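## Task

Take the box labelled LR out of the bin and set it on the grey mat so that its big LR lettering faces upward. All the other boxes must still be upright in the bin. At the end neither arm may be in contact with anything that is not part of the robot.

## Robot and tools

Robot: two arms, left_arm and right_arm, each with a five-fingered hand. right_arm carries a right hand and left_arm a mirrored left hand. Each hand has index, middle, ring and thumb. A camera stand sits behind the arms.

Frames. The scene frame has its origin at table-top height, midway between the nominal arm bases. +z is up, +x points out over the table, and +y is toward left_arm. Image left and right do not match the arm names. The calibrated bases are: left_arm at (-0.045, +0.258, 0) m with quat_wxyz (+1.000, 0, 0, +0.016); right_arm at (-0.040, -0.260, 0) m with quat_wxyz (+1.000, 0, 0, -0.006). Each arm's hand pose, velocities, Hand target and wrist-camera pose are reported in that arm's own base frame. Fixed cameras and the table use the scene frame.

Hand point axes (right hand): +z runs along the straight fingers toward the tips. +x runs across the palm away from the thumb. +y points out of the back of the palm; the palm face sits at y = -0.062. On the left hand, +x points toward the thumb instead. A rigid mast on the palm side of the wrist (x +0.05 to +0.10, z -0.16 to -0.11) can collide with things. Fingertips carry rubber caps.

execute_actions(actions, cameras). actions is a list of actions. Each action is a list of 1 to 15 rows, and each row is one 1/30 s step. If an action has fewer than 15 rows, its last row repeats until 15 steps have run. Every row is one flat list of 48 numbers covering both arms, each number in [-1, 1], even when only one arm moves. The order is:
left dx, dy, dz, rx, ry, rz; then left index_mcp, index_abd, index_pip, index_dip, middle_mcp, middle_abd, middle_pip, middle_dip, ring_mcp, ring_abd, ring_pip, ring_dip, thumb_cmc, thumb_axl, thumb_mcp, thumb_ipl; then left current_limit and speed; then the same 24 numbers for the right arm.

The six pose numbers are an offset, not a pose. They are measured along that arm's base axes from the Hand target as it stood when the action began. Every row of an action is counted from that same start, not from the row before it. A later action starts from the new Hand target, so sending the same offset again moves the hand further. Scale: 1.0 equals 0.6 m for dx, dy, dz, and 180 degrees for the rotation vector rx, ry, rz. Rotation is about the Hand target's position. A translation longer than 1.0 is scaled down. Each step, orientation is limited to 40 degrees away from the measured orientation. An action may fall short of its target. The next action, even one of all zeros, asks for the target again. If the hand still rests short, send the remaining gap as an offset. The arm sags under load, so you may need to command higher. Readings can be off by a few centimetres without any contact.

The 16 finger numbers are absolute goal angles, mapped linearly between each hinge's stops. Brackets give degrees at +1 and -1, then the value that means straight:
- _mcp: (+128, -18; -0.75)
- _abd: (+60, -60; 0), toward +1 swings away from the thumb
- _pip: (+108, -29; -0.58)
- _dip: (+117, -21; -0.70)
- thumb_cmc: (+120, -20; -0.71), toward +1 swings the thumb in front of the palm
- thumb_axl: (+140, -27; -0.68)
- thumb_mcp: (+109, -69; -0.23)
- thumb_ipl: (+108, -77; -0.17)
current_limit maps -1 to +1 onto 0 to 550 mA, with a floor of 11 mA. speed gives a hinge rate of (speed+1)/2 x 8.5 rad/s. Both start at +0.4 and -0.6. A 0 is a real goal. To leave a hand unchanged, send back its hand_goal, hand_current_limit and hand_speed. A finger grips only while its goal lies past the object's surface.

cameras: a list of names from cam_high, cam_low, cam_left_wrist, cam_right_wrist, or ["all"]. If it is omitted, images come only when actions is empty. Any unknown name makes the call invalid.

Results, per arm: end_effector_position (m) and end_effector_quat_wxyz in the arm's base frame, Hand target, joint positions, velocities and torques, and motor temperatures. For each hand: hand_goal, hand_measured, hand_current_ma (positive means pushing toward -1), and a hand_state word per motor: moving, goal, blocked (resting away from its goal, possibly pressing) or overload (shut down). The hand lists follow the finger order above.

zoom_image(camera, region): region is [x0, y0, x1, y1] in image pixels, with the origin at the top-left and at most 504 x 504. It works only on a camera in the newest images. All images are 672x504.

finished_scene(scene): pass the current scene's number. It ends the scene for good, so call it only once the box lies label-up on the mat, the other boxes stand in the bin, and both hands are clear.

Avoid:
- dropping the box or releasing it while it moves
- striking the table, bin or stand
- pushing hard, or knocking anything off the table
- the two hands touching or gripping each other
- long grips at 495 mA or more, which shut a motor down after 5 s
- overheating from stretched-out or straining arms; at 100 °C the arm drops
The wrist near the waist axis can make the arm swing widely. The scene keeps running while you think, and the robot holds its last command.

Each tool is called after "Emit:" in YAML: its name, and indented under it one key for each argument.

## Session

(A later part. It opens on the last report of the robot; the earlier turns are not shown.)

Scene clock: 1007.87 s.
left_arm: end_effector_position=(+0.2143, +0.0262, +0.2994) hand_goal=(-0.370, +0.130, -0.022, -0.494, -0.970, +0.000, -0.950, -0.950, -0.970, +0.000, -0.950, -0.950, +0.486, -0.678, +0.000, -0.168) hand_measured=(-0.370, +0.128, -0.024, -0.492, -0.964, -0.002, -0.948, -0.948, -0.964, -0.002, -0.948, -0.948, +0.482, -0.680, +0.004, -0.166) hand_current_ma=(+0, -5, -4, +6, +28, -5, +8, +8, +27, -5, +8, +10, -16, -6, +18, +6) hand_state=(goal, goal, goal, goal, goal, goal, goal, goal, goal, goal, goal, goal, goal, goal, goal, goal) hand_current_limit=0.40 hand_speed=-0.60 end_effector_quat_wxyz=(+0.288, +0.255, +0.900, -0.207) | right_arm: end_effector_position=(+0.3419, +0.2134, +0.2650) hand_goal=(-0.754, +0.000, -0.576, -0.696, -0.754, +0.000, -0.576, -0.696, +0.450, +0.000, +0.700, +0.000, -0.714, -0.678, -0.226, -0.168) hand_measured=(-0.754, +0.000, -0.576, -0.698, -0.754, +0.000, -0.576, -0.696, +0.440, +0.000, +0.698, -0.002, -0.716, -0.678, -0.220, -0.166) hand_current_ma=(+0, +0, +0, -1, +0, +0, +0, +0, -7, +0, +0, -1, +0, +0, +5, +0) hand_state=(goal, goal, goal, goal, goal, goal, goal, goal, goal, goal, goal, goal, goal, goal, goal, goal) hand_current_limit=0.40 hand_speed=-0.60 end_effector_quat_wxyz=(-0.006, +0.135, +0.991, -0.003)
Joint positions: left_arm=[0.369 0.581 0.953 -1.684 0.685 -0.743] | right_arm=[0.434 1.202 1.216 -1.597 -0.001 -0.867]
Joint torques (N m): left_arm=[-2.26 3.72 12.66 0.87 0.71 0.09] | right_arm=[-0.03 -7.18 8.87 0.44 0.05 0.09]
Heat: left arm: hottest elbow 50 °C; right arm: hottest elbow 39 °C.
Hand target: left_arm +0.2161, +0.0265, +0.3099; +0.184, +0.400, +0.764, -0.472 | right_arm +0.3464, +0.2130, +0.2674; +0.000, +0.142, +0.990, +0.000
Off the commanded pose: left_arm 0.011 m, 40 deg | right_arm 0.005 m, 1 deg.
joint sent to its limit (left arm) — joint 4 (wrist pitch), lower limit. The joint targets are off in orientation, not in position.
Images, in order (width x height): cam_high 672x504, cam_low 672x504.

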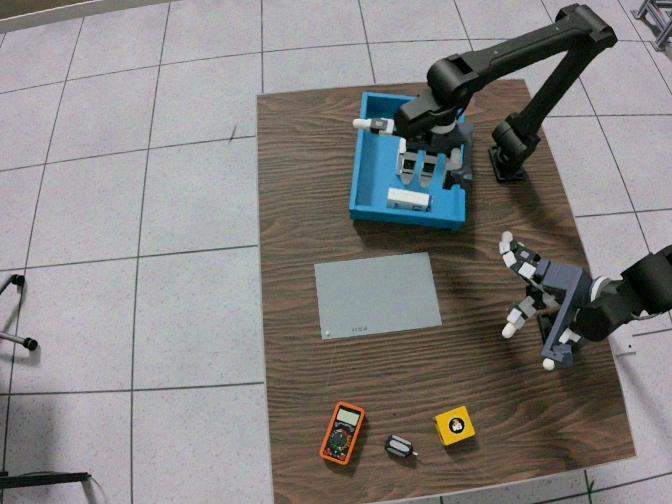

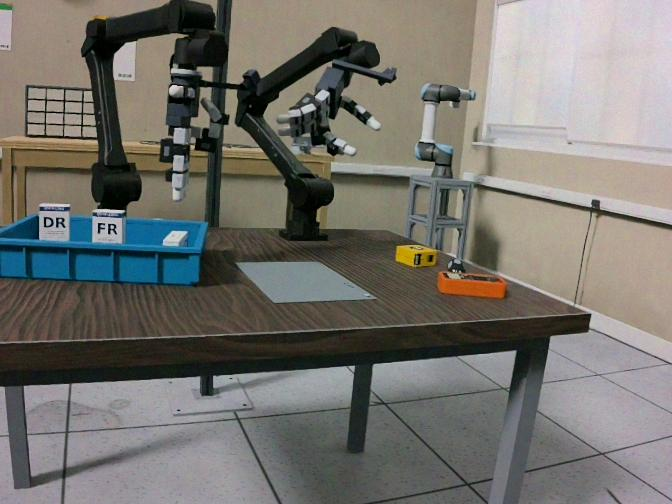

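Emit:
execute_actions:
  actions:
    - [[0,0,0,0,0,0,-0.37,0.13,-0.022,-0.493,-0.97,0,-0.95,-0.95,-0.97,0,-0.95,-0.95,0.486,-0.678,0,-0.168,0.4,-0.6,-0.003,0.003,-0.085,0,0,0,-0.754,0,-0.576,-0.696,-0.754,0,-0.576,-0.696,0.45,0,0.7,0,-0.714,-0.678,-0.226,-0.168,0.4,-0.6]]
  cameras: ["cam_high","cam_low","cam_right_wrist"]

Emit:
zoom_image:
  camera: "cam_high"
  region: [340, 80, 500, 240]

Emit:
zoom_image:
  camera: "cam_low"
  region: [0, 140, 220, 300]

Scene clock: 1015.77 s.
left_arm: end_effector_position=(+0.2143, +0.0262, +0.2994) hand_goal=(-0.370, +0.130, -0.022, -0.494, -0.970, +0.000, -0.950, -0.950, -0.970, +0.000, -0.950, -0.950, +0.486, -0.678, +0.000, -0.168) hand_measured=(-0.370, +0.128, -0.024, -0.492, -0.964, -0.002, -0.948, -0.948, -0.964, -0.002, -0.948, -0.948, +0.482, -0.680, +0.004, -0.166) hand_current_ma=(+0, -5, -4, +6, +28, -5, +8, +8, +27, -5, +8, +10, -16, -6, +18, +6) hand_state=(goal, goal, goal, goal, goal, goal, goal, goal, goal, goal, goal, goal, goal, goal, goal, goal) hand_current_limit=0.40 hand_speed=-0.60 end_effector_quat_wxyz=(+0.288, +0.255, +0.900, -0.207) | right_arm: end_effector_position=(+0.3396, +0.2117, +0.2140) hand_goal=(-0.754, +0.000, -0.576, -0.696, -0.754, +0.000, -0.576, -0.696, +0.450, +0.000, +0.700, +0.000, -0.714, -0.678, -0.226, -0.168) hand_measured=(-0.754, +0.000, -0.576, -0.698, -0.752, +0.000, -0.576, -0.696, +0.442, +0.000, +0.698, -0.002, -0.714, -0.678, -0.220, -0.166) hand_current_ma=(+0, +0, +0, -1, +0, +0, +0, +0, -5, +0, +0, -1, +0, +0, +4, +0) hand_state=(goal, goal, goal, goal, goal, goal, goal, goal, goal, goal, goal, goal, goal, goal, goal, goal) hand_current_limit=0.40 hand_speed=-0.60 end_effector_quat_wxyz=(-0.006, +0.138, +0.990, -0.003)
Joint positions: left_arm=[0.369 0.581 0.953 -1.684 0.685 -0.743] | right_arm=[0.434 1.201 1.081 -1.463 -0.001 -0.859]
Joint torques (N m): left_arm=[-2.2 3.72 12.67 0.84 0.71 0.09] | right_arm=[0.5 -6.59 9.1 0.49 0.05 0.07]
Heat: left arm: hottest elbow 50 °C; right arm: hottest elbow 40 °C.
Hand target: left_arm +0.2161, +0.0265, +0.3099; +0.184, +0.400, +0.764, -0.472 | right_arm +0.3446, +0.2147, +0.2164; +0.000, +0.141, +0.990, +0.000
Off the commanded pose: left_arm 0.011 m, 40 deg | right_arm 0.006 m, 1 deg.
joint sent to its limit (left arm) — joint 4 (wrist pitch), lower limit. The joint targets are off in orientation, not in position.
camera_calibration:
cam_right_wrist: T_world_to_cam=[[0.904549, 0.425732, -0.0232885, -0.361461], [0.312176, -0.624096, 0.716275, -0.172462], [0.290407, -0.655176, -0.697429, 0.313743], [0, 0, 0, 1]] pos_world=[0.289685, 0.25181, 0.333926]
Images, in order (width x height): cam_high 672x504, cam_low 672x504, cam_right_wrist 672x504.

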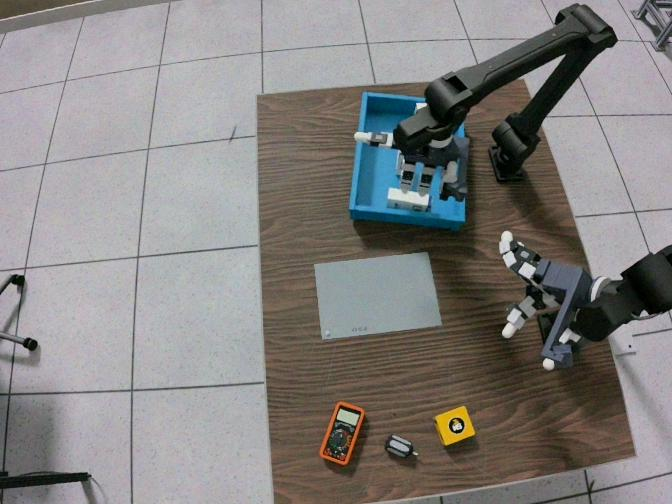

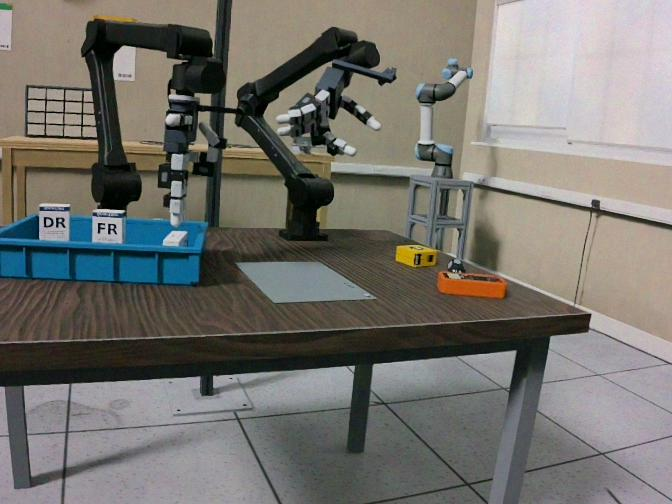

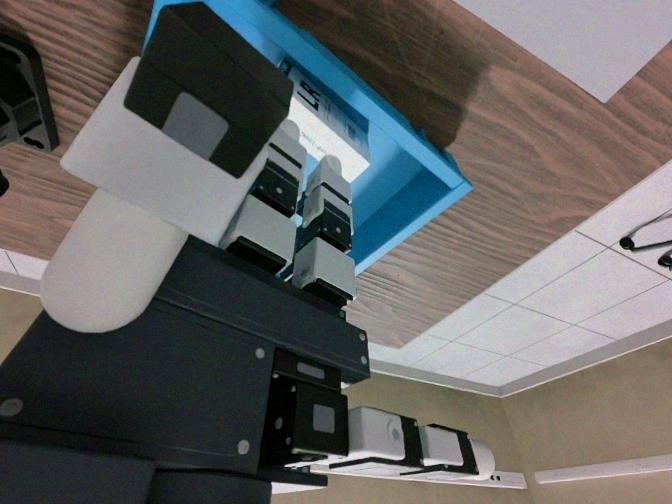

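Scaled by 3.150.

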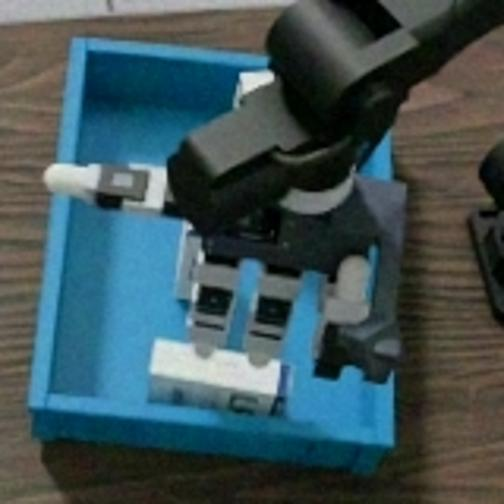

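Scaled by 2.291.

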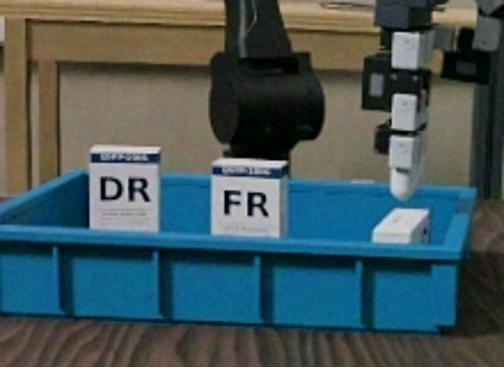

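Emit:
execute_actions:
  actions:
    - [[0,0,0,0,0,0,-0.37,0.13,-0.022,-0.493,-0.97,0,-0.95,-0.95,-0.97,0,-0.95,-0.95,0.486,-0.678,0,-0.168,0.4,-0.6,0.001,0.003,-0.045,0,0,0,-0.754,0,-0.576,-0.696,-0.754,0,-0.576,-0.696,0.45,0,0.7,0,-0.714,-0.678,-0.226,-0.168,0.4,-0.6]]
    - [[0,0,0,0,0,0,-0.37,0.13,-0.022,-0.493,-0.97,0,-0.95,-0.95,-0.97,0,-0.95,-0.95,0.486,-0.678,0,-0.168,0.4,-0.6,0,0,-0.02,0,0,0,-0.754,0,-0.576,-0.696,-0.754,0,-0.576,-0.696,0.45,0,0.7,0,-0.714,-0.678,-0.226,-0.168,0.4,-0.6]]
  cameras: ["cam_high","cam_low"]

Emit:
zoom_image:
  camera: "cam_high"
  region: [340, 80, 500, 240]

Emit:
zoom_image:
  camera: "cam_low"
  region: [0, 140, 220, 300]

Scene clock: 1031.07 s.
left_arm: end_effector_position=(+0.2143, +0.0262, +0.2994) hand_goal=(-0.370, +0.130, -0.022, -0.494, -0.970, +0.000, -0.950, -0.950, -0.970, +0.000, -0.950, -0.950, +0.486, -0.678, +0.000, -0.168) hand_measured=(-0.370, +0.128, -0.024, -0.492, -0.964, -0.002, -0.948, -0.948, -0.964, -0.002, -0.948, -0.948, +0.482, -0.680, +0.004, -0.166) hand_current_ma=(+0, -5, -4, +6, +28, -5, +8, +8, +27, -5, +8, +10, -16, -6, +18, +6) hand_state=(goal, goal, goal, goal, goal, goal, goal, goal, goal, goal, goal, goal, goal, goal, goal, goal) hand_current_limit=0.40 hand_speed=-0.60 end_effector_quat_wxyz=(+0.288, +0.255, +0.900, -0.207) | right_arm: end_effector_position=(+0.3451, +0.2142, +0.1929) hand_goal=(-0.754, +0.000, -0.576, -0.696, -0.754, +0.000, -0.576, -0.696, +0.450, +0.000, +0.700, +0.000, -0.714, -0.678, -0.226, -0.168) hand_measured=(-0.760, +0.012, -0.580, -0.698, -0.760, +0.012, -0.580, -0.696, +0.442, +0.000, +0.698, -0.002, -0.714, -0.678, -0.220, -0.166) hand_current_ma=(-3, +6, -1, -1, -3, +6, -1, +0, -5, +0, +0, -1, +0, +0, +4, +0) hand_state=(goal, goal, goal, goal, goal, goal, goal, goal, goal, goal, goal, goal, goal, goal, goal, goal) hand_current_limit=0.40 hand_speed=-0.60 end_effector_quat_wxyz=(+0.007, +0.141, +0.990, +0.005)
Joint positions: left_arm=[0.369 0.581 0.953 -1.684 0.685 -0.743] | right_arm=[0.435 1.207 1.024 -1.371 -0.001 -0.854]
Joint torques (N m): left_arm=[-2.32 3.72 12.67 0.85 0.7 0.09] | right_arm=[0.73 -5.71 6.8 1.2 0.06 0.08]
Heat: left arm: hottest elbow 50 °C; right arm: hottest elbow 40 °C.
Hand target: left_arm +0.2161, +0.0265, +0.3099; +0.184, +0.400, +0.764, -0.472 | right_arm +0.3452, +0.2165, +0.1773; +0.000, +0.142, +0.990, +0.000
Off the commanded pose: left_arm 0.011 m, 40 deg | right_arm 0.016 m, 1 deg.
joint sent to its limit (left arm) — joint 4 (wrist pitch), lower limit. The joint targets are off in orientation, not in position.
Images, in order (width x height): cam_high 672x504, cam_low 672x504.

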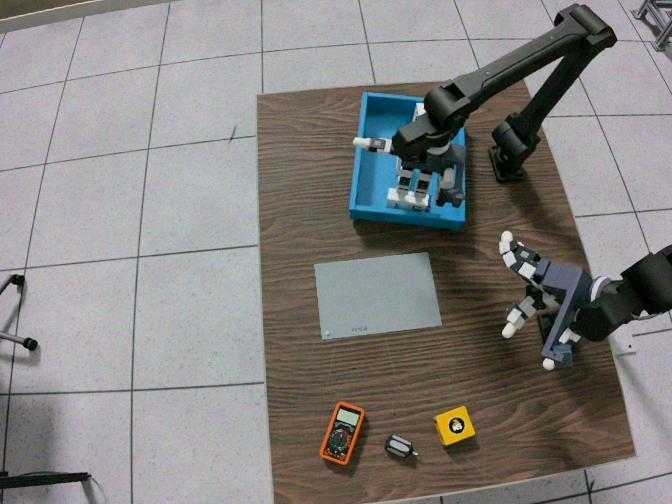

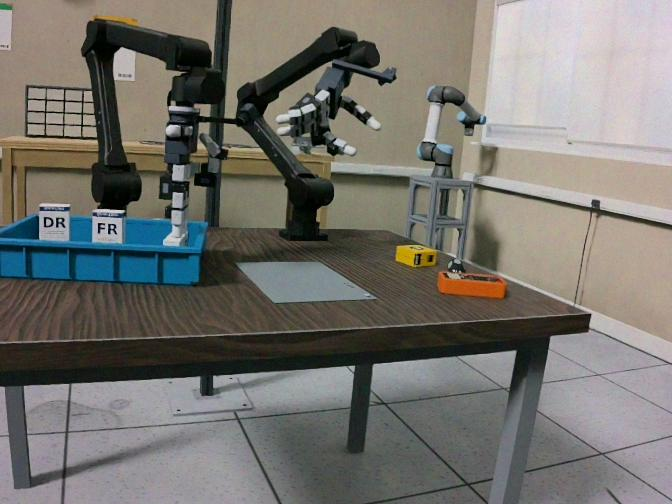

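Scaled by 3.150.

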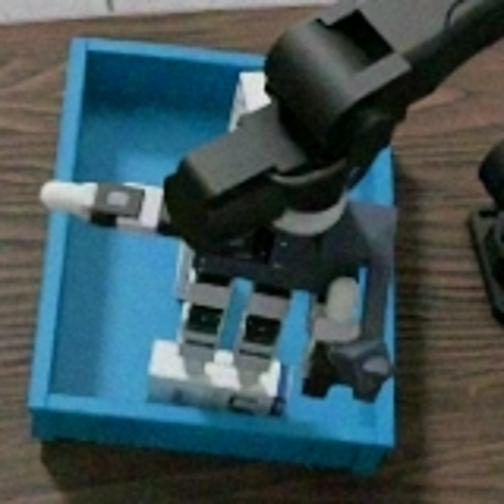

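Scaled by 2.291.

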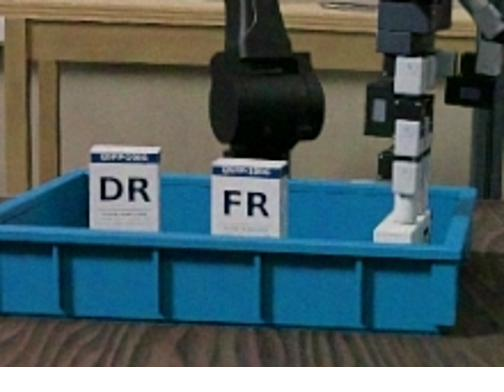

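Emit:
execute_actions:
  actions:
    - [[0,0,0,0,0,0,-0.37,0.13,-0.022,-0.493,-0.97,0,-0.95,-0.95,-0.97,0,-0.95,-0.95,0.486,-0.678,0,-0.168,0.4,-0.6,-0.024,0.004,0,0,0,0,-0.754,0,-0.576,-0.696,-0.754,0,-0.576,-0.696,0.45,0,0.7,0,-0.714,-0.678,-0.226,-0.168,0.4,-0.6]]
    - [[0,0,0,0,0,0,-0.37,0.13,-0.022,-0.493,-0.97,0,-0.95,-0.95,-0.97,0,-0.95,-0.95,0.486,-0.678,0,-0.168,0.4,-0.6,-0.024,0.005,0,0,0,0,-0.754,0,-0.576,-0.696,-0.754,0,-0.576,-0.696,0.45,0,0.7,0,-0.714,-0.678,-0.226,-0.168,0.4,-0.6]]
  cameras: ["cam_high","cam_low"]

Emit:
zoom_image:
  camera: "cam_high"
  region: [340, 80, 500, 240]

Scene clock: 1038.80 s.
left_arm: end_effector_position=(+0.2143, +0.0262, +0.2994) hand_goal=(-0.370, +0.130, -0.022, -0.494, -0.970, +0.000, -0.950, -0.950, -0.970, +0.000, -0.950, -0.950, +0.486, -0.678, +0.000, -0.168) hand_measured=(-0.370, +0.128, -0.024, -0.492, -0.964, -0.002, -0.948, -0.948, -0.964, -0.002, -0.948, -0.948, +0.482, -0.680, +0.004, -0.166) hand_current_ma=(+0, -5, -4, +6, +28, -5, +8, +8, +27, -5, +8, +10, -16, -6, +18, +6) hand_state=(goal, goal, goal, goal, goal, goal, goal, goal, goal, goal, goal, goal, goal, goal, goal, goal) hand_current_limit=0.40 hand_speed=-0.60 end_effector_quat_wxyz=(+0.288, +0.255, +0.900, -0.207) | right_arm: end_effector_position=(+0.3242, +0.2219, +0.1939) hand_goal=(-0.754, +0.000, -0.576, -0.696, -0.754, +0.000, -0.576, -0.696, +0.450, +0.000, +0.700, +0.000, -0.714, -0.678, -0.226, -0.168) hand_measured=(-0.754, +0.000, -0.578, -0.698, -0.760, -0.030, -0.580, -0.698, +0.442, +0.000, +0.698, -0.002, -0.716, -0.678, -0.220, -0.166) hand_current_ma=(+0, +0, -1, -1, -3, -28, -2, +0, -5, +0, +0, -1, +0, +0, +4, +0) hand_state=(goal, goal, goal, goal, goal, blocked, goal, goal, goal, goal, goal, goal, goal, goal, goal, goal) hand_current_limit=0.40 hand_speed=-0.60 end_effector_quat_wxyz=(+0.019, +0.141, +0.990, +0.009)
Joint positions: left_arm=[0.369 0.581 0.953 -1.684 0.685 -0.743] | right_arm=[0.49 1.148 0.977 -1.358 0.008 -0.798]
Joint torques (N m): left_arm=[-2.26 3.72 12.66 0.87 0.71 0.09] | right_arm=[0.79 -5.19 6.72 0.1 -0.23 0.08]
Heat: left arm: hottest elbow 50 °C; right arm: hottest elbow 39 °C.
Hand target: left_arm +0.2161, +0.0265, +0.3099; +0.184, +0.400, +0.764, -0.472 | right_arm +0.3163, +0.2220, +0.1774; +0.000, +0.142, +0.990, +0.000
Off the commanded pose: left_arm 0.011 m, 40 deg | right_arm 0.018 m, 2 deg.
joint sent to its limit (left arm) — joint 4 (wrist pitch), lower limit. The joint targets are off in orientation, not in position.
Images, in order (width x height): cam_high 672x504, cam_low 672x504.

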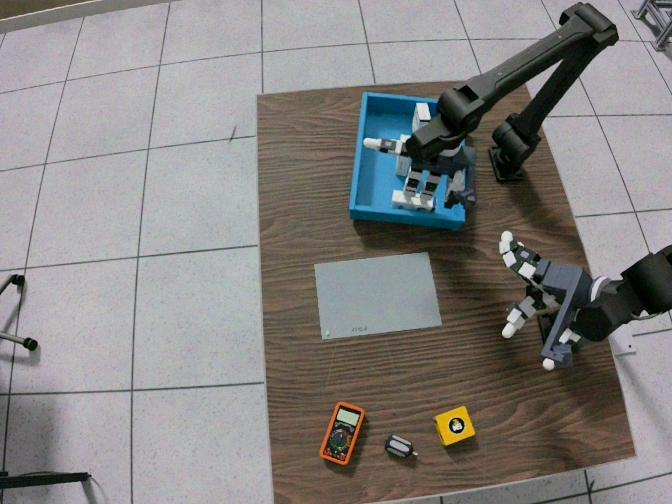

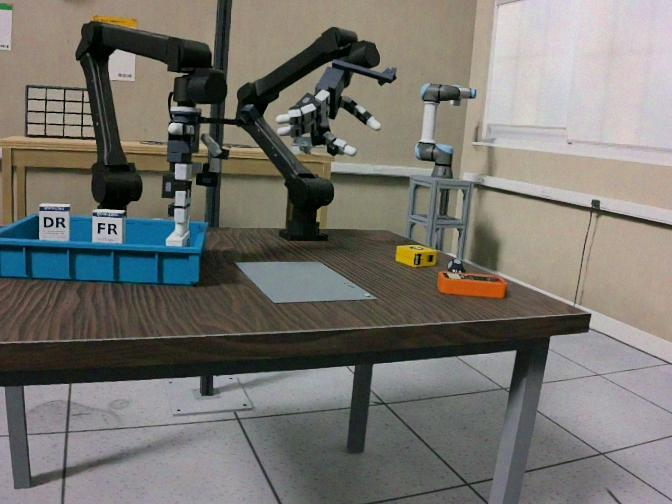

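Scaled by 3.150.

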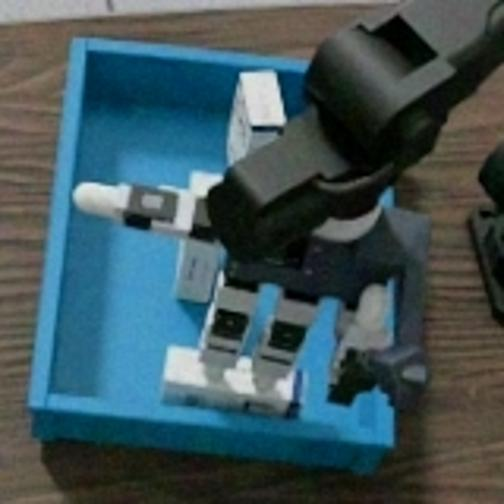

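Emit:
execute_actions:
  actions:
    - [[0,0,0,0,0,0,-0.37,0.13,-0.022,-0.493,-0.97,0,-0.95,-0.95,-0.97,0,-0.95,-0.95,0.486,-0.678,0,-0.168,0.4,-0.6,-0.02,0.004,0,0,0,0,-0.754,0,-0.576,-0.696,-0.754,0,-0.576,-0.696,0.45,0,0.7,0,-0.714,-0.678,-0.226,-0.168,0.4,-0.6]]
    - [[0,0,0,0,0,0,-0.37,0.13,-0.022,-0.493,-0.97,0,-0.95,-0.95,-0.97,0,-0.95,-0.95,0.486,-0.678,0,-0.168,0.4,-0.6,-0.02,0.005,0,0,0,0,-0.754,0,-0.576,-0.696,-0.754,0,-0.576,-0.696,0.45,0,0.7,0,-0.714,-0.678,-0.226,-0.168,0.4,-0.6]]
  cameras: ["cam_high"]

Emit:
zoom_image:
  camera: "cam_high"
  region: [340, 80, 500, 240]

Scene clock: 1047.63 s.
left_arm: end_effector_position=(+0.2143, +0.0262, +0.2994) hand_goal=(-0.370, +0.130, -0.022, -0.494, -0.970, +0.000, -0.950, -0.950, -0.970, +0.000, -0.950, -0.950, +0.486, -0.678, +0.000, -0.168) hand_measured=(-0.370, +0.128, -0.024, -0.492, -0.964, -0.002, -0.948, -0.948, -0.964, -0.002, -0.948, -0.948, +0.482, -0.680, +0.004, -0.166) hand_current_ma=(+0, -5, -4, +6, +28, -5, +8, +8, +27, -5, +8, +10, -16, -6, +18, +6) hand_state=(goal, goal, goal, goal, goal, goal, goal, goal, goal, goal, goal, goal, goal, goal, goal, goal) hand_current_limit=0.40 hand_speed=-0.60 end_effector_quat_wxyz=(+0.288, +0.255, +0.900, -0.207) | right_arm: end_effector_position=(+0.3030, +0.2292, +0.1945) hand_goal=(-0.754, +0.000, -0.576, -0.696, -0.754, +0.000, -0.576, -0.696, +0.450, +0.000, +0.700, +0.000, -0.714, -0.678, -0.226, -0.168) hand_measured=(-0.754, +0.000, -0.578, -0.698, -0.756, -0.042, -0.580, -0.698, +0.442, +0.000, +0.698, -0.002, -0.716, -0.678, -0.220, -0.166) hand_current_ma=(+0, +0, -1, -1, -1, -48, -1, +0, -5, +0, +0, -1, +0, +0, +4, +0) hand_state=(goal, goal, goal, goal, goal, blocked, goal, goal, goal, goal, goal, goal, goal, goal, goal, goal) hand_current_limit=0.40 hand_speed=-0.60 end_effector_quat_wxyz=(+0.023, +0.141, +0.990, +0.013)
Joint positions: left_arm=[0.369 0.581 0.953 -1.684 0.685 -0.743] | right_arm=[0.545 1.099 0.94 -1.36 0.009 -0.743]
Joint torques (N m): left_arm=[-2.26 3.72 12.68 0.87 0.71 0.09] | right_arm=[0.91 -4.72 6.69 -0.36 -0.25 0.07]
Heat: left arm: hottest elbow 50 °C; right arm: hottest elbow 39 °C.
Hand target: left_arm +0.2161, +0.0265, +0.3099; +0.184, +0.400, +0.764, -0.472 | right_arm +0.2923, +0.2273, +0.1774; +0.000, +0.142, +0.990, +0.000
Off the commanded pose: left_arm 0.011 m, 40 deg | right_arm 0.020 m, 3 deg.
joint sent to its limit (left arm) — joint 4 (wrist pitch), lower limit. The joint targets are off in orientation, not in position.
Images, in order (width x height): cam_high 672x504.

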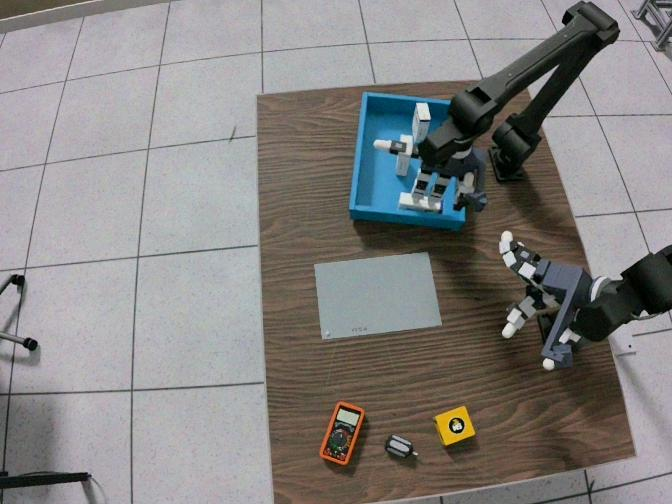

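Scaled by 3.150.

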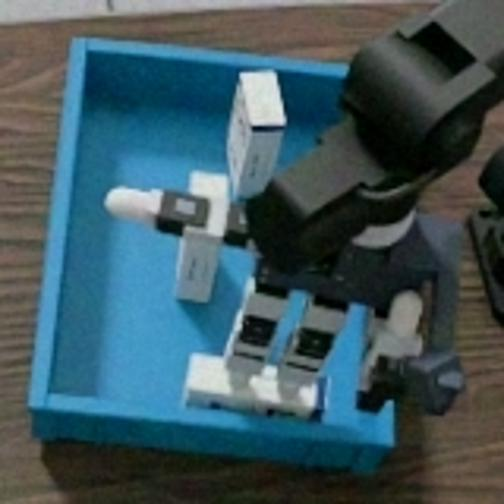

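Emit:
execute_actions:
  actions:
    - [[0,0,0,0,0,0,-0.37,0.13,-0.022,-0.493,-0.97,0,-0.95,-0.95,-0.97,0,-0.95,-0.95,0.486,-0.678,0,-0.168,0.4,-0.6,-0.026,0.005,0,0,0,0.028,-0.754,0,-0.576,-0.696,-0.754,0,-0.576,-0.696,0.45,0,0.7,0,-0.714,-0.678,-0.226,-0.168,0.4,-0.6]]
    - [[0,0,0,0,0,0,-0.37,0.13,-0.022,-0.493,-0.97,0,-0.95,-0.95,-0.97,0,-0.95,-0.95,0.486,-0.678,0,-0.168,0.4,-0.6,-0.026,0.005,0,0,0,0.028,-0.754,0,-0.576,-0.696,-0.754,0,-0.576,-0.696,0.45,0,0.7,0,-0.714,-0.678,-0.226,-0.168,0.4,-0.6]]
  cameras: ["cam_high"]

Emit:
zoom_image:
  camera: "cam_high"
  region: [340, 80, 500, 240]

Scene clock: 1069.30 s.
left_arm: end_effector_position=(+0.2143, +0.0262, +0.2994) hand_goal=(-0.370, +0.130, -0.022, -0.494, -0.970, +0.000, -0.950, -0.950, -0.970, +0.000, -0.950, -0.950, +0.486, -0.678, +0.000, -0.168) hand_measured=(-0.370, +0.128, -0.024, -0.492, -0.964, -0.002, -0.948, -0.948, -0.964, -0.002, -0.948, -0.948, +0.482, -0.680, +0.004, -0.166) hand_current_ma=(+0, -5, -4, +6, +28, -5, +8, +8, +27, -5, +8, +10, -16, -6, +18, +6) hand_state=(goal, goal, goal, goal, goal, goal, goal, goal, goal, goal, goal, goal, goal, goal, goal, goal) hand_current_limit=0.40 hand_speed=-0.60 end_effector_quat_wxyz=(+0.288, +0.255, +0.900, -0.207) | right_arm: end_effector_position=(+0.2747, +0.2353, +0.1943) hand_goal=(-0.754, +0.000, -0.576, -0.696, -0.754, +0.000, -0.576, -0.696, +0.450, +0.000, +0.700, +0.000, -0.714, -0.678, -0.226, -0.168) hand_measured=(-0.754, +0.000, -0.578, -0.698, -0.752, -0.044, -0.576, -0.696, +0.442, +0.000, +0.698, -0.002, -0.716, -0.678, -0.220, -0.166) hand_current_ma=(+0, +0, -1, -1, +1, -52, +0, +0, -5, +0, +0, -1, +0, +0, +4, +0) hand_state=(goal, goal, goal, goal, goal, blocked, goal, goal, goal, goal, goal, goal, goal, goal, goal, goal) hand_current_limit=0.40 hand_speed=-0.60 end_effector_quat_wxyz=(+0.024, +0.065, +0.998, +0.014)
Joint positions: left_arm=[0.369 0.581 0.953 -1.684 0.685 -0.743] | right_arm=[0.574 1.058 0.911 -1.37 0.006 -0.867]
Joint torques (N m): left_arm=[-2.2 3.78 12.64 0.87 0.71 0.09] | right_arm=[0.91 -4.19 6.61 -0.51 -0.19 -0.07]
Heat: left arm: hottest elbow 50 °C; right arm: hottest elbow 37 °C.
Hand target: left_arm +0.2161, +0.0265, +0.3099; +0.184, +0.400, +0.764, -0.472 | right_arm +0.2612, +0.2332, +0.1773; +0.000, +0.054, +0.999, +0.000
Off the commanded pose: left_arm 0.011 m, 40 deg | right_arm 0.022 m, 3 deg.
joint sent to its limit (left arm) — joint 4 (wrist pitch), lower limit. The joint targets are off in orientation, not in position.
Images, in order (width x height): cam_high 672x504.

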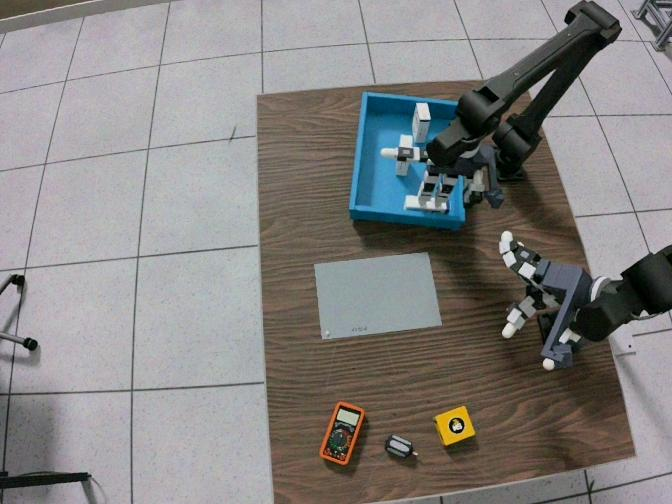

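Scaled by 3.150.

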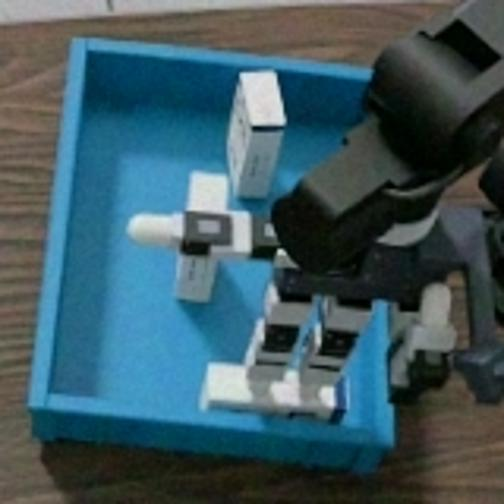

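Emit:
zoom_image:
  camera: "cam_high"
  region: [395, 180, 475, 240]

Scaled by 6.300.

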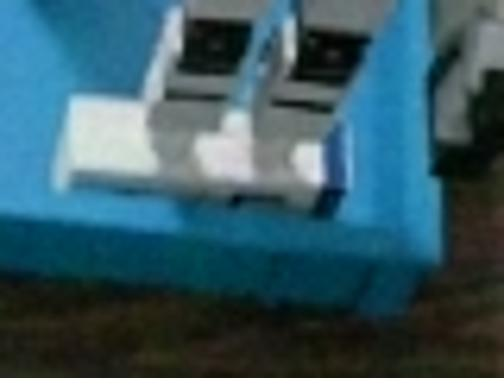

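Emit:
execute_actions:
  actions:
    - [[0,0,0,0,0,0,-0.37,0.13,-0.022,-0.493,-0.97,0,-0.95,-0.95,-0.97,0,-0.95,-0.95,0.486,-0.678,0,-0.168,0.4,-0.6,0.02,0.003,0.055,0,0,0,-0.754,0,-0.576,-0.696,-0.754,0,-0.576,-0.696,0.45,0,0.7,0,-0.714,-0.678,-0.226,-0.168,0.4,-0.6]]
    - [[0,0,0,0,0,0,-0.37,0.13,-0.022,-0.493,-0.97,0,-0.95,-0.95,-0.97,0,-0.95,-0.95,0.486,-0.678,0,-0.168,0.4,-0.6,0.0313,0.0158,0,0,0,-0.027,-0.754,0,-0.576,-0.696,-0.754,0,-0.576,-0.696,0.45,0,0.7,0,-0.714,-0.678,-0.226,-0.168,0.4,-0.6]]
  cameras: ["cam_high"]

Emit:
zoom_image:
  camera: "cam_high"
  region: [395, 170, 475, 240]

Scene clock: 1193.33 s.
left_arm: end_effector_position=(+0.2143, +0.0262, +0.2994) hand_goal=(-0.370, +0.130, -0.022, -0.494, -0.970, +0.000, -0.950, -0.950, -0.970, +0.000, -0.950, -0.950, +0.486, -0.678, +0.000, -0.168) hand_measured=(-0.370, +0.128, -0.024, -0.492, -0.964, -0.002, -0.948, -0.948, -0.964, -0.002, -0.948, -0.948, +0.482, -0.680, +0.004, -0.166) hand_current_ma=(+0, -5, -4, +6, +28, -5, +8, +8, +27, -5, +8, +10, -16, -6, +18, +6) hand_state=(goal, goal, goal, goal, goal, goal, goal, goal, goal, goal, goal, goal, goal, goal, goal, goal) hand_current_limit=0.40 hand_speed=-0.60 end_effector_quat_wxyz=(+0.288, +0.255, +0.900, -0.207) | right_arm: end_effector_position=(+0.2812, +0.2356, +0.1960) hand_goal=(-0.754, +0.000, -0.576, -0.696, -0.754, +0.000, -0.576, -0.696, +0.450, +0.000, +0.700, +0.000, -0.714, -0.678, -0.226, -0.168) hand_measured=(-0.754, +0.000, -0.578, -0.698, -0.752, -0.002, -0.576, -0.696, +0.442, +0.000, +0.698, -0.002, -0.716, -0.678, -0.220, -0.166) hand_current_ma=(+0, +0, -1, -1, +1, -1, +0, +0, -5, +0, +0, -1, +0, +0, +4, +0) hand_state=(goal, goal, goal, goal, goal, goal, goal, goal, goal, goal, goal, goal, goal, goal, goal, goal) hand_current_limit=0.40 hand_speed=-0.60 end_effector_quat_wxyz=(-0.013, +0.095, +0.995, -0.010)
Joint positions: left_arm=[0.369 0.581 0.953 -1.684 0.685 -0.743] | right_arm=[0.573 1.124 0.978 -1.458 0 -0.808]
Joint torques (N m): left_arm=[-2.2 3.78 12.66 0.87 0.71 0.09] | right_arm=[0.73 -5.13 11.38 0.18 0.03 0.06]
Motor temperatures (°C): left_arm=[26 30 50 27 28 25] | right_arm=[26 31 36 25 26 28]
Heat: left arm: hottest elbow 50 °C; right arm: hottest elbow 36 °C.
Hand target: left_arm +0.2161, +0.0265, +0.3099; +0.184, +0.400, +0.764, -0.472 | right_arm +0.2920, +0.2446, +0.2103; +0.000, +0.096, +0.995, +0.000
Off the commanded pose: left_arm 0.011 m, 40 deg | right_arm 0.020 m, 2 deg.
joint sent to its limit (left arm) — joint 4 (wrist pitch), lower limit. The joint targets are off in orientation, not in position.
Images, in order (width x height): cam_high 672x504.

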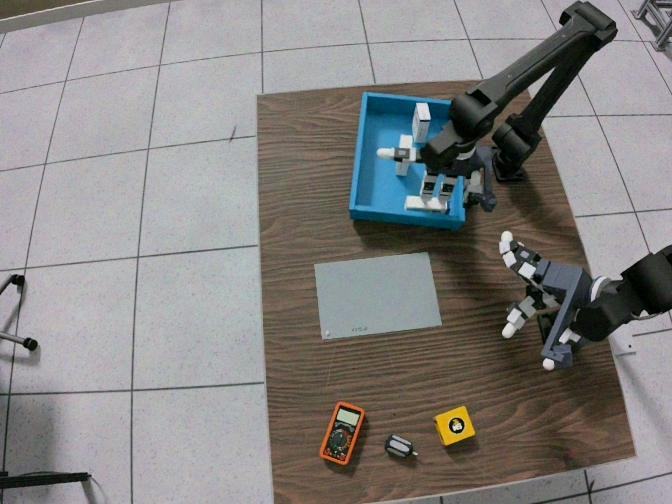

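Scaled by 6.300.

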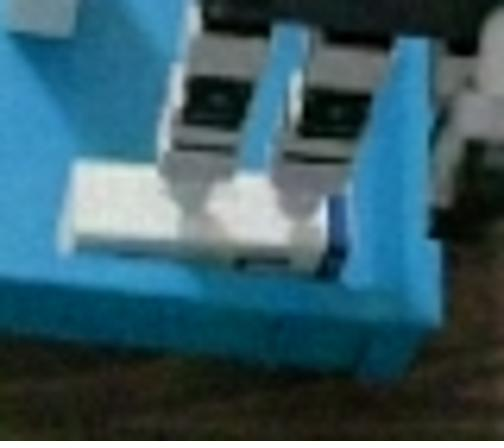

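Emit:
execute_actions:
  actions:
    - [[0,0,0,0,0,0,-0.37,0.13,-0.022,-0.493,-0.97,0,-0.95,-0.95,-0.97,0,-0.95,-0.95,0.486,-0.678,0,-0.168,0.4,-0.6,0.005,0.005,0.015,0,0,0,-0.754,0,-0.576,-0.696,-0.754,0,-0.576,-0.696,0.45,0,0.7,0,-0.714,-0.678,-0.226,-0.168,0.4,-0.6]]
    - [[0,0,0,0,0,0,-0.37,0.13,-0.022,-0.493,-0.97,0,-0.95,-0.95,-0.97,0,-0.95,-0.95,0.486,-0.678,0,-0.168,0.4,-0.6,0,0,-0.01,0,0,0,-0.754,0,-0.576,-0.696,-0.754,0,-0.576,-0.696,0.45,0,0.7,0,-0.714,-0.678,-0.226,-0.168,0.4,-0.6]]
  cameras: ["cam_high"]

Emit:
zoom_image:
  camera: "cam_high"
  region: [395, 170, 475, 240]

Scene clock: 1201.03 s.
left_arm: end_effector_position=(+0.2143, +0.0262, +0.2994) hand_goal=(-0.370, +0.130, -0.022, -0.494, -0.970, +0.000, -0.950, -0.950, -0.970, +0.000, -0.950, -0.950, +0.486, -0.678, +0.000, -0.168) hand_measured=(-0.370, +0.128, -0.024, -0.492, -0.964, -0.002, -0.948, -0.948, -0.964, -0.002, -0.948, -0.948, +0.482, -0.680, +0.004, -0.166) hand_current_ma=(+0, -5, -4, +6, +28, -5, +8, +8, +27, -5, +8, +10, -16, -6, +18, +6) hand_state=(goal, goal, goal, goal, goal, goal, goal, goal, goal, goal, goal, goal, goal, goal, goal, goal) hand_current_limit=0.40 hand_speed=-0.60 end_effector_quat_wxyz=(+0.288, +0.255, +0.900, -0.207) | right_arm: end_effector_position=(+0.2875, +0.2399, +0.2085) hand_goal=(-0.754, +0.000, -0.576, -0.696, -0.754, +0.000, -0.576, -0.696, +0.450, +0.000, +0.700, +0.000, -0.714, -0.678, -0.226, -0.168) hand_measured=(-0.754, +0.000, -0.578, -0.698, -0.752, -0.002, -0.576, -0.696, +0.442, +0.000, +0.698, -0.002, -0.716, -0.678, -0.220, -0.166) hand_current_ma=(+0, +0, -1, -1, +1, -1, +0, +0, -5, +0, +0, -1, +0, +0, +4, +0) hand_state=(goal, goal, goal, goal, goal, goal, goal, goal, goal, goal, goal, goal, goal, goal, goal, goal) hand_current_limit=0.40 hand_speed=-0.60 end_effector_quat_wxyz=(-0.005, +0.096, +0.995, -0.004)
Joint positions: left_arm=[0.369 0.581 0.953 -1.684 0.685 -0.743] | right_arm=[0.574 1.126 1.009 -1.466 0 -0.805]
Joint torques (N m): left_arm=[-2.32 3.84 12.68 0.87 0.71 0.09] | right_arm=[0.91 -4.6 10.32 0.36 0.04 0.08]
Heat: left arm: hottest elbow 50 °C; right arm: hottest elbow 37 °C.
Hand target: left_arm +0.2161, +0.0265, +0.3099; +0.184, +0.400, +0.764, -0.472 | right_arm +0.2950, +0.2475, +0.2135; +0.000, +0.096, +0.995, +0.000
Off the commanded pose: left_arm 0.011 m, 40 deg | right_arm 0.012 m, 1 deg.
joint sent to its limit (left arm) — joint 4 (wrist pitch), lower limit. The joint targets are off in orientation, not in position.
Images, in order (width x height): cam_high 672x504.

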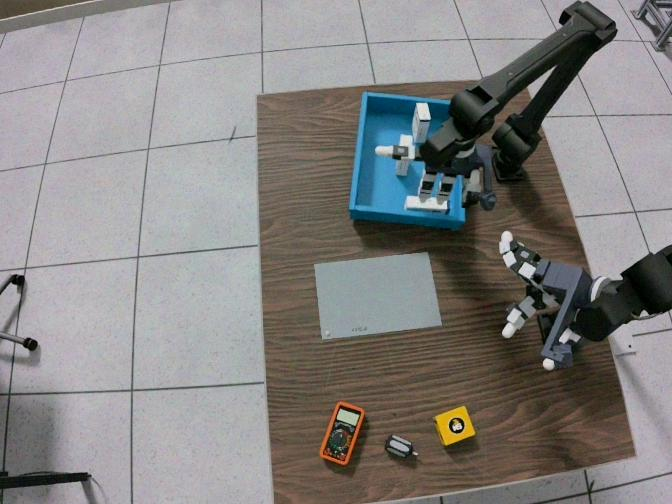

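Scaled by 6.300.

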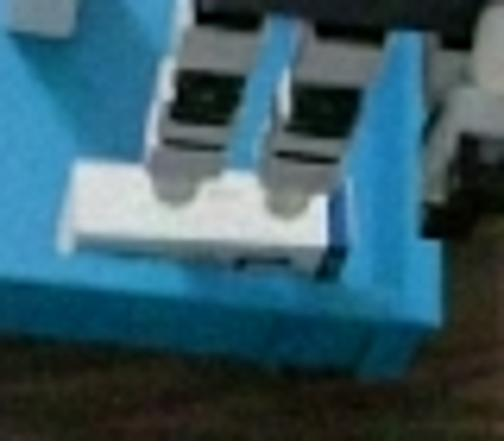

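Emit:
execute_actions:
  actions:
    - [[0,0,0,0,0,0,-0.37,0.13,-0.022,-0.493,-0.97,0,-0.95,-0.95,-0.97,0,-0.95,-0.95,0.486,-0.678,0,-0.168,0.4,-0.6,-0.009,-0.01,-0.035,0,0,0,-0.754,0,-0.576,-0.696,-0.754,0,-0.576,-0.696,0.45,0,0.7,0,-0.714,-0.678,-0.226,-0.168,0.4,-0.6]]
    - [[0,0,0,0,0,0,-0.37,0.13,-0.022,-0.493,-0.97,0,-0.95,-0.95,-0.97,0,-0.95,-0.95,0.486,-0.678,0,-0.168,0.4,-0.6,0,0,-0.025,0,0,0,-0.754,0,-0.576,-0.696,-0.754,0,-0.576,-0.696,0.45,0,0.7,0,-0.714,-0.678,-0.226,-0.168,0.4,-0.6]]
  cameras: ["cam_high"]

Emit:
zoom_image:
  camera: "cam_high"
  region: [395, 170, 475, 240]

Scene clock: 1212.73 s.
left_arm: end_effector_position=(+0.2143, +0.0262, +0.2994) hand_goal=(-0.370, +0.130, -0.022, -0.494, -0.970, +0.000, -0.950, -0.950, -0.970, +0.000, -0.950, -0.950, +0.486, -0.678, +0.000, -0.168) hand_measured=(-0.370, +0.128, -0.024, -0.492, -0.964, -0.002, -0.948, -0.948, -0.964, -0.002, -0.948, -0.948, +0.482, -0.680, +0.004, -0.166) hand_current_ma=(+0, -5, -4, +6, +28, -5, +8, +8, +27, -5, +8, +10, -16, -6, +18, +6) hand_state=(goal, goal, goal, goal, goal, goal, goal, goal, goal, goal, goal, goal, goal, goal, goal, goal) hand_current_limit=0.40 hand_speed=-0.60 end_effector_quat_wxyz=(+0.288, +0.255, +0.900, -0.207) | right_arm: end_effector_position=(+0.2903, +0.2421, +0.1930) hand_goal=(-0.754, +0.000, -0.576, -0.696, -0.754, +0.000, -0.576, -0.696, +0.450, +0.000, +0.700, +0.000, -0.714, -0.678, -0.226, -0.168) hand_measured=(-0.758, +0.012, -0.578, -0.698, -0.756, +0.010, -0.576, -0.696, +0.442, +0.000, +0.698, -0.002, -0.716, -0.678, -0.220, -0.166) hand_current_ma=(-1, +6, -1, -1, +0, +5, +0, +0, -5, +0, +0, -1, +0, +0, +4, +0) hand_state=(goal, goal, goal, goal, goal, goal, goal, goal, goal, goal, goal, goal, goal, goal, goal, goal) hand_current_limit=0.40 hand_speed=-0.60 end_effector_quat_wxyz=(+0.008, +0.095, +0.995, +0.007)
Joint positions: left_arm=[0.369 0.581 0.953 -1.684 0.685 -0.743] | right_arm=[0.575 1.12 0.956 -1.386 -0.002 -0.805]
Joint torques (N m): left_arm=[-2.2 3.78 12.66 0.84 0.71 0.09] | right_arm=[0.38 -4.48 6.69 1.02 0.09 0.01]
Heat: left arm: hottest elbow 50 °C; right arm: hottest elbow 39 °C.
Hand target: left_arm +0.2161, +0.0265, +0.3099; +0.184, +0.400, +0.764, -0.472 | right_arm +0.2895, +0.2416, +0.1774; +0.000, +0.096, +0.995, +0.000
Off the commanded pose: left_arm 0.011 m, 40 deg | right_arm 0.016 m, 1 deg.
joint sent to its limit (left arm) — joint 4 (wrist pitch), lower limit. The joint targets are off in orientation, not in position.
Images, in order (width x height): cam_high 672x504.

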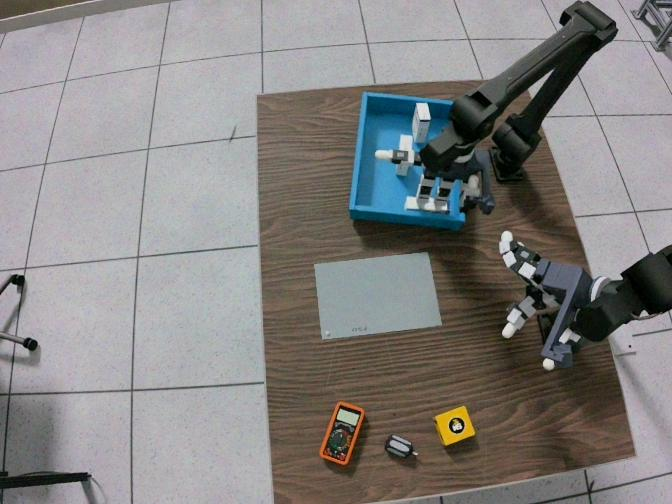

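Scaled by 6.300.

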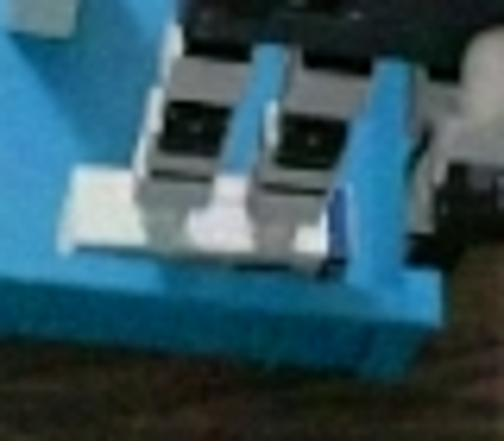

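Emit:
execute_actions:
  actions:
    - [[0,0,0,0,0,0,-0.37,0.13,-0.022,-0.493,-0.97,0,-0.95,-0.95,-0.97,0,-0.95,-0.95,0.486,-0.678,0,-0.168,0.4,-0.6,-0.0036,-0.0197,0,0,0,0,-0.754,0,-0.576,-0.696,-0.754,0,-0.576,-0.696,0.45,0,0.7,0,-0.714,-0.678,-0.226,-0.168,0.4,-0.6]]
    - [[0,0,0,0,0,0,-0.37,0.13,-0.022,-0.493,-0.97,0,-0.95,-0.95,-0.97,0,-0.95,-0.95,0.486,-0.678,0,-0.168,0.4,-0.6,-0.0036,-0.0197,0,0,0,0,-0.754,0,-0.576,-0.696,-0.754,0,-0.576,-0.696,0.45,0,0.7,0,-0.714,-0.678,-0.226,-0.168,0.4,-0.6]]
  cameras: ["cam_high","cam_low"]

Emit:
zoom_image:
  camera: "cam_high"
  region: [395, 170, 475, 240]

Emit:
zoom_image:
  camera: "cam_low"
  region: [90, 180, 220, 290]

Scene clock: 1221.67 s.
left_arm: end_effector_position=(+0.2143, +0.0262, +0.2994) hand_goal=(-0.370, +0.130, -0.022, -0.494, -0.970, +0.000, -0.950, -0.950, -0.970, +0.000, -0.950, -0.950, +0.486, -0.678, +0.000, -0.168) hand_measured=(-0.370, +0.128, -0.024, -0.492, -0.964, -0.002, -0.948, -0.948, -0.964, -0.002, -0.948, -0.948, +0.482, -0.680, +0.004, -0.166) hand_current_ma=(+0, -5, -4, +6, +28, -5, +8, +8, +27, -5, +8, +10, -16, -6, +18, +6) hand_state=(goal, goal, goal, goal, goal, goal, goal, goal, goal, goal, goal, goal, goal, goal, goal, goal) hand_current_limit=0.40 hand_speed=-0.60 end_effector_quat_wxyz=(+0.288, +0.255, +0.900, -0.207) | right_arm: end_effector_position=(+0.2884, +0.2249, +0.1941) hand_goal=(-0.754, +0.000, -0.576, -0.696, -0.754, +0.000, -0.576, -0.696, +0.450, +0.000, +0.700, +0.000, -0.714, -0.678, -0.226, -0.168) hand_measured=(-0.740, +0.010, -0.568, -0.694, -0.736, +0.010, -0.566, -0.692, +0.442, +0.000, +0.698, -0.002, -0.714, -0.678, -0.220, -0.166) hand_current_ma=(+11, +6, +4, +1, +17, +5, +6, +1, -5, +0, +0, -1, +0, +0, +4, +0) hand_state=(goal, goal, goal, goal, goal, goal, goal, goal, goal, goal, goal, goal, goal, goal, goal, goal) hand_current_limit=0.40 hand_speed=-0.60 end_effector_quat_wxyz=(+0.011, +0.096, +0.995, +0.015)
Joint positions: left_arm=[0.369 0.581 0.953 -1.684 0.685 -0.743] | right_arm=[0.523 1.079 0.927 -1.382 -0.011 -0.855]
Joint torques (N m): left_arm=[-2.26 3.78 12.67 0.88 0.71 0.09] | right_arm=[-0.44 -4.37 6.57 0.32 0.37 -0.1]
Heat: left arm: hottest elbow 50 °C; right arm: hottest elbow 38 °C.
Hand target: left_arm +0.2161, +0.0265, +0.3099; +0.184, +0.400, +0.764, -0.472 | right_arm +0.2852, +0.2180, +0.1774; +0.000, +0.096, +0.995, +0.000
Off the commanded pose: left_arm 0.011 m, 40 deg | right_arm 0.018 m, 2 deg.
joint sent to its limit (left arm) — joint 4 (wrist pitch), lower limit. The joint targets are off in orientation, not in position.
Images, in order (width x height): cam_high 672x504, cam_low 672x504.

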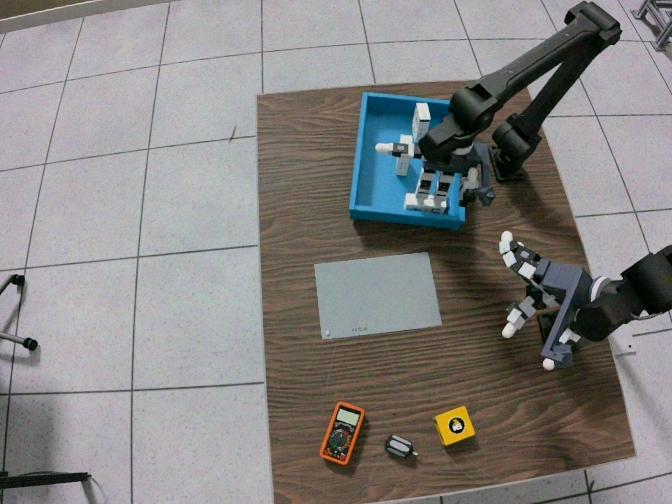

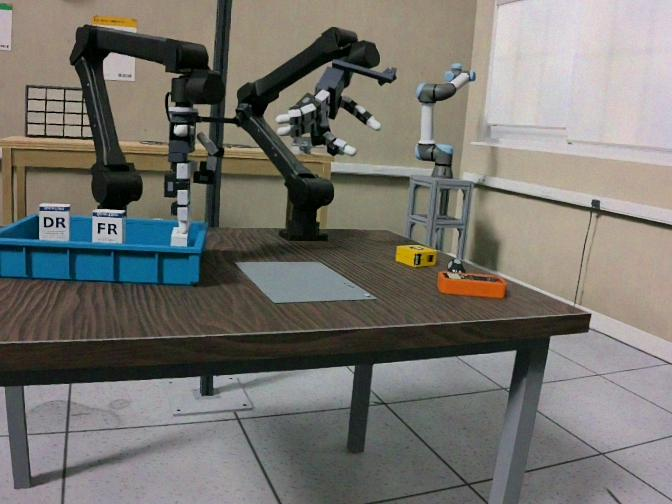

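Scaled by 6.300.

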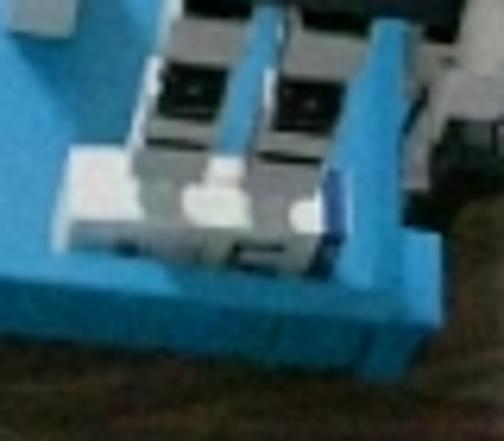

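Scaled by 3.877.

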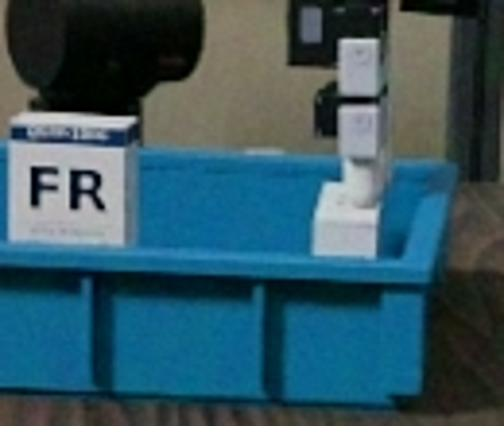

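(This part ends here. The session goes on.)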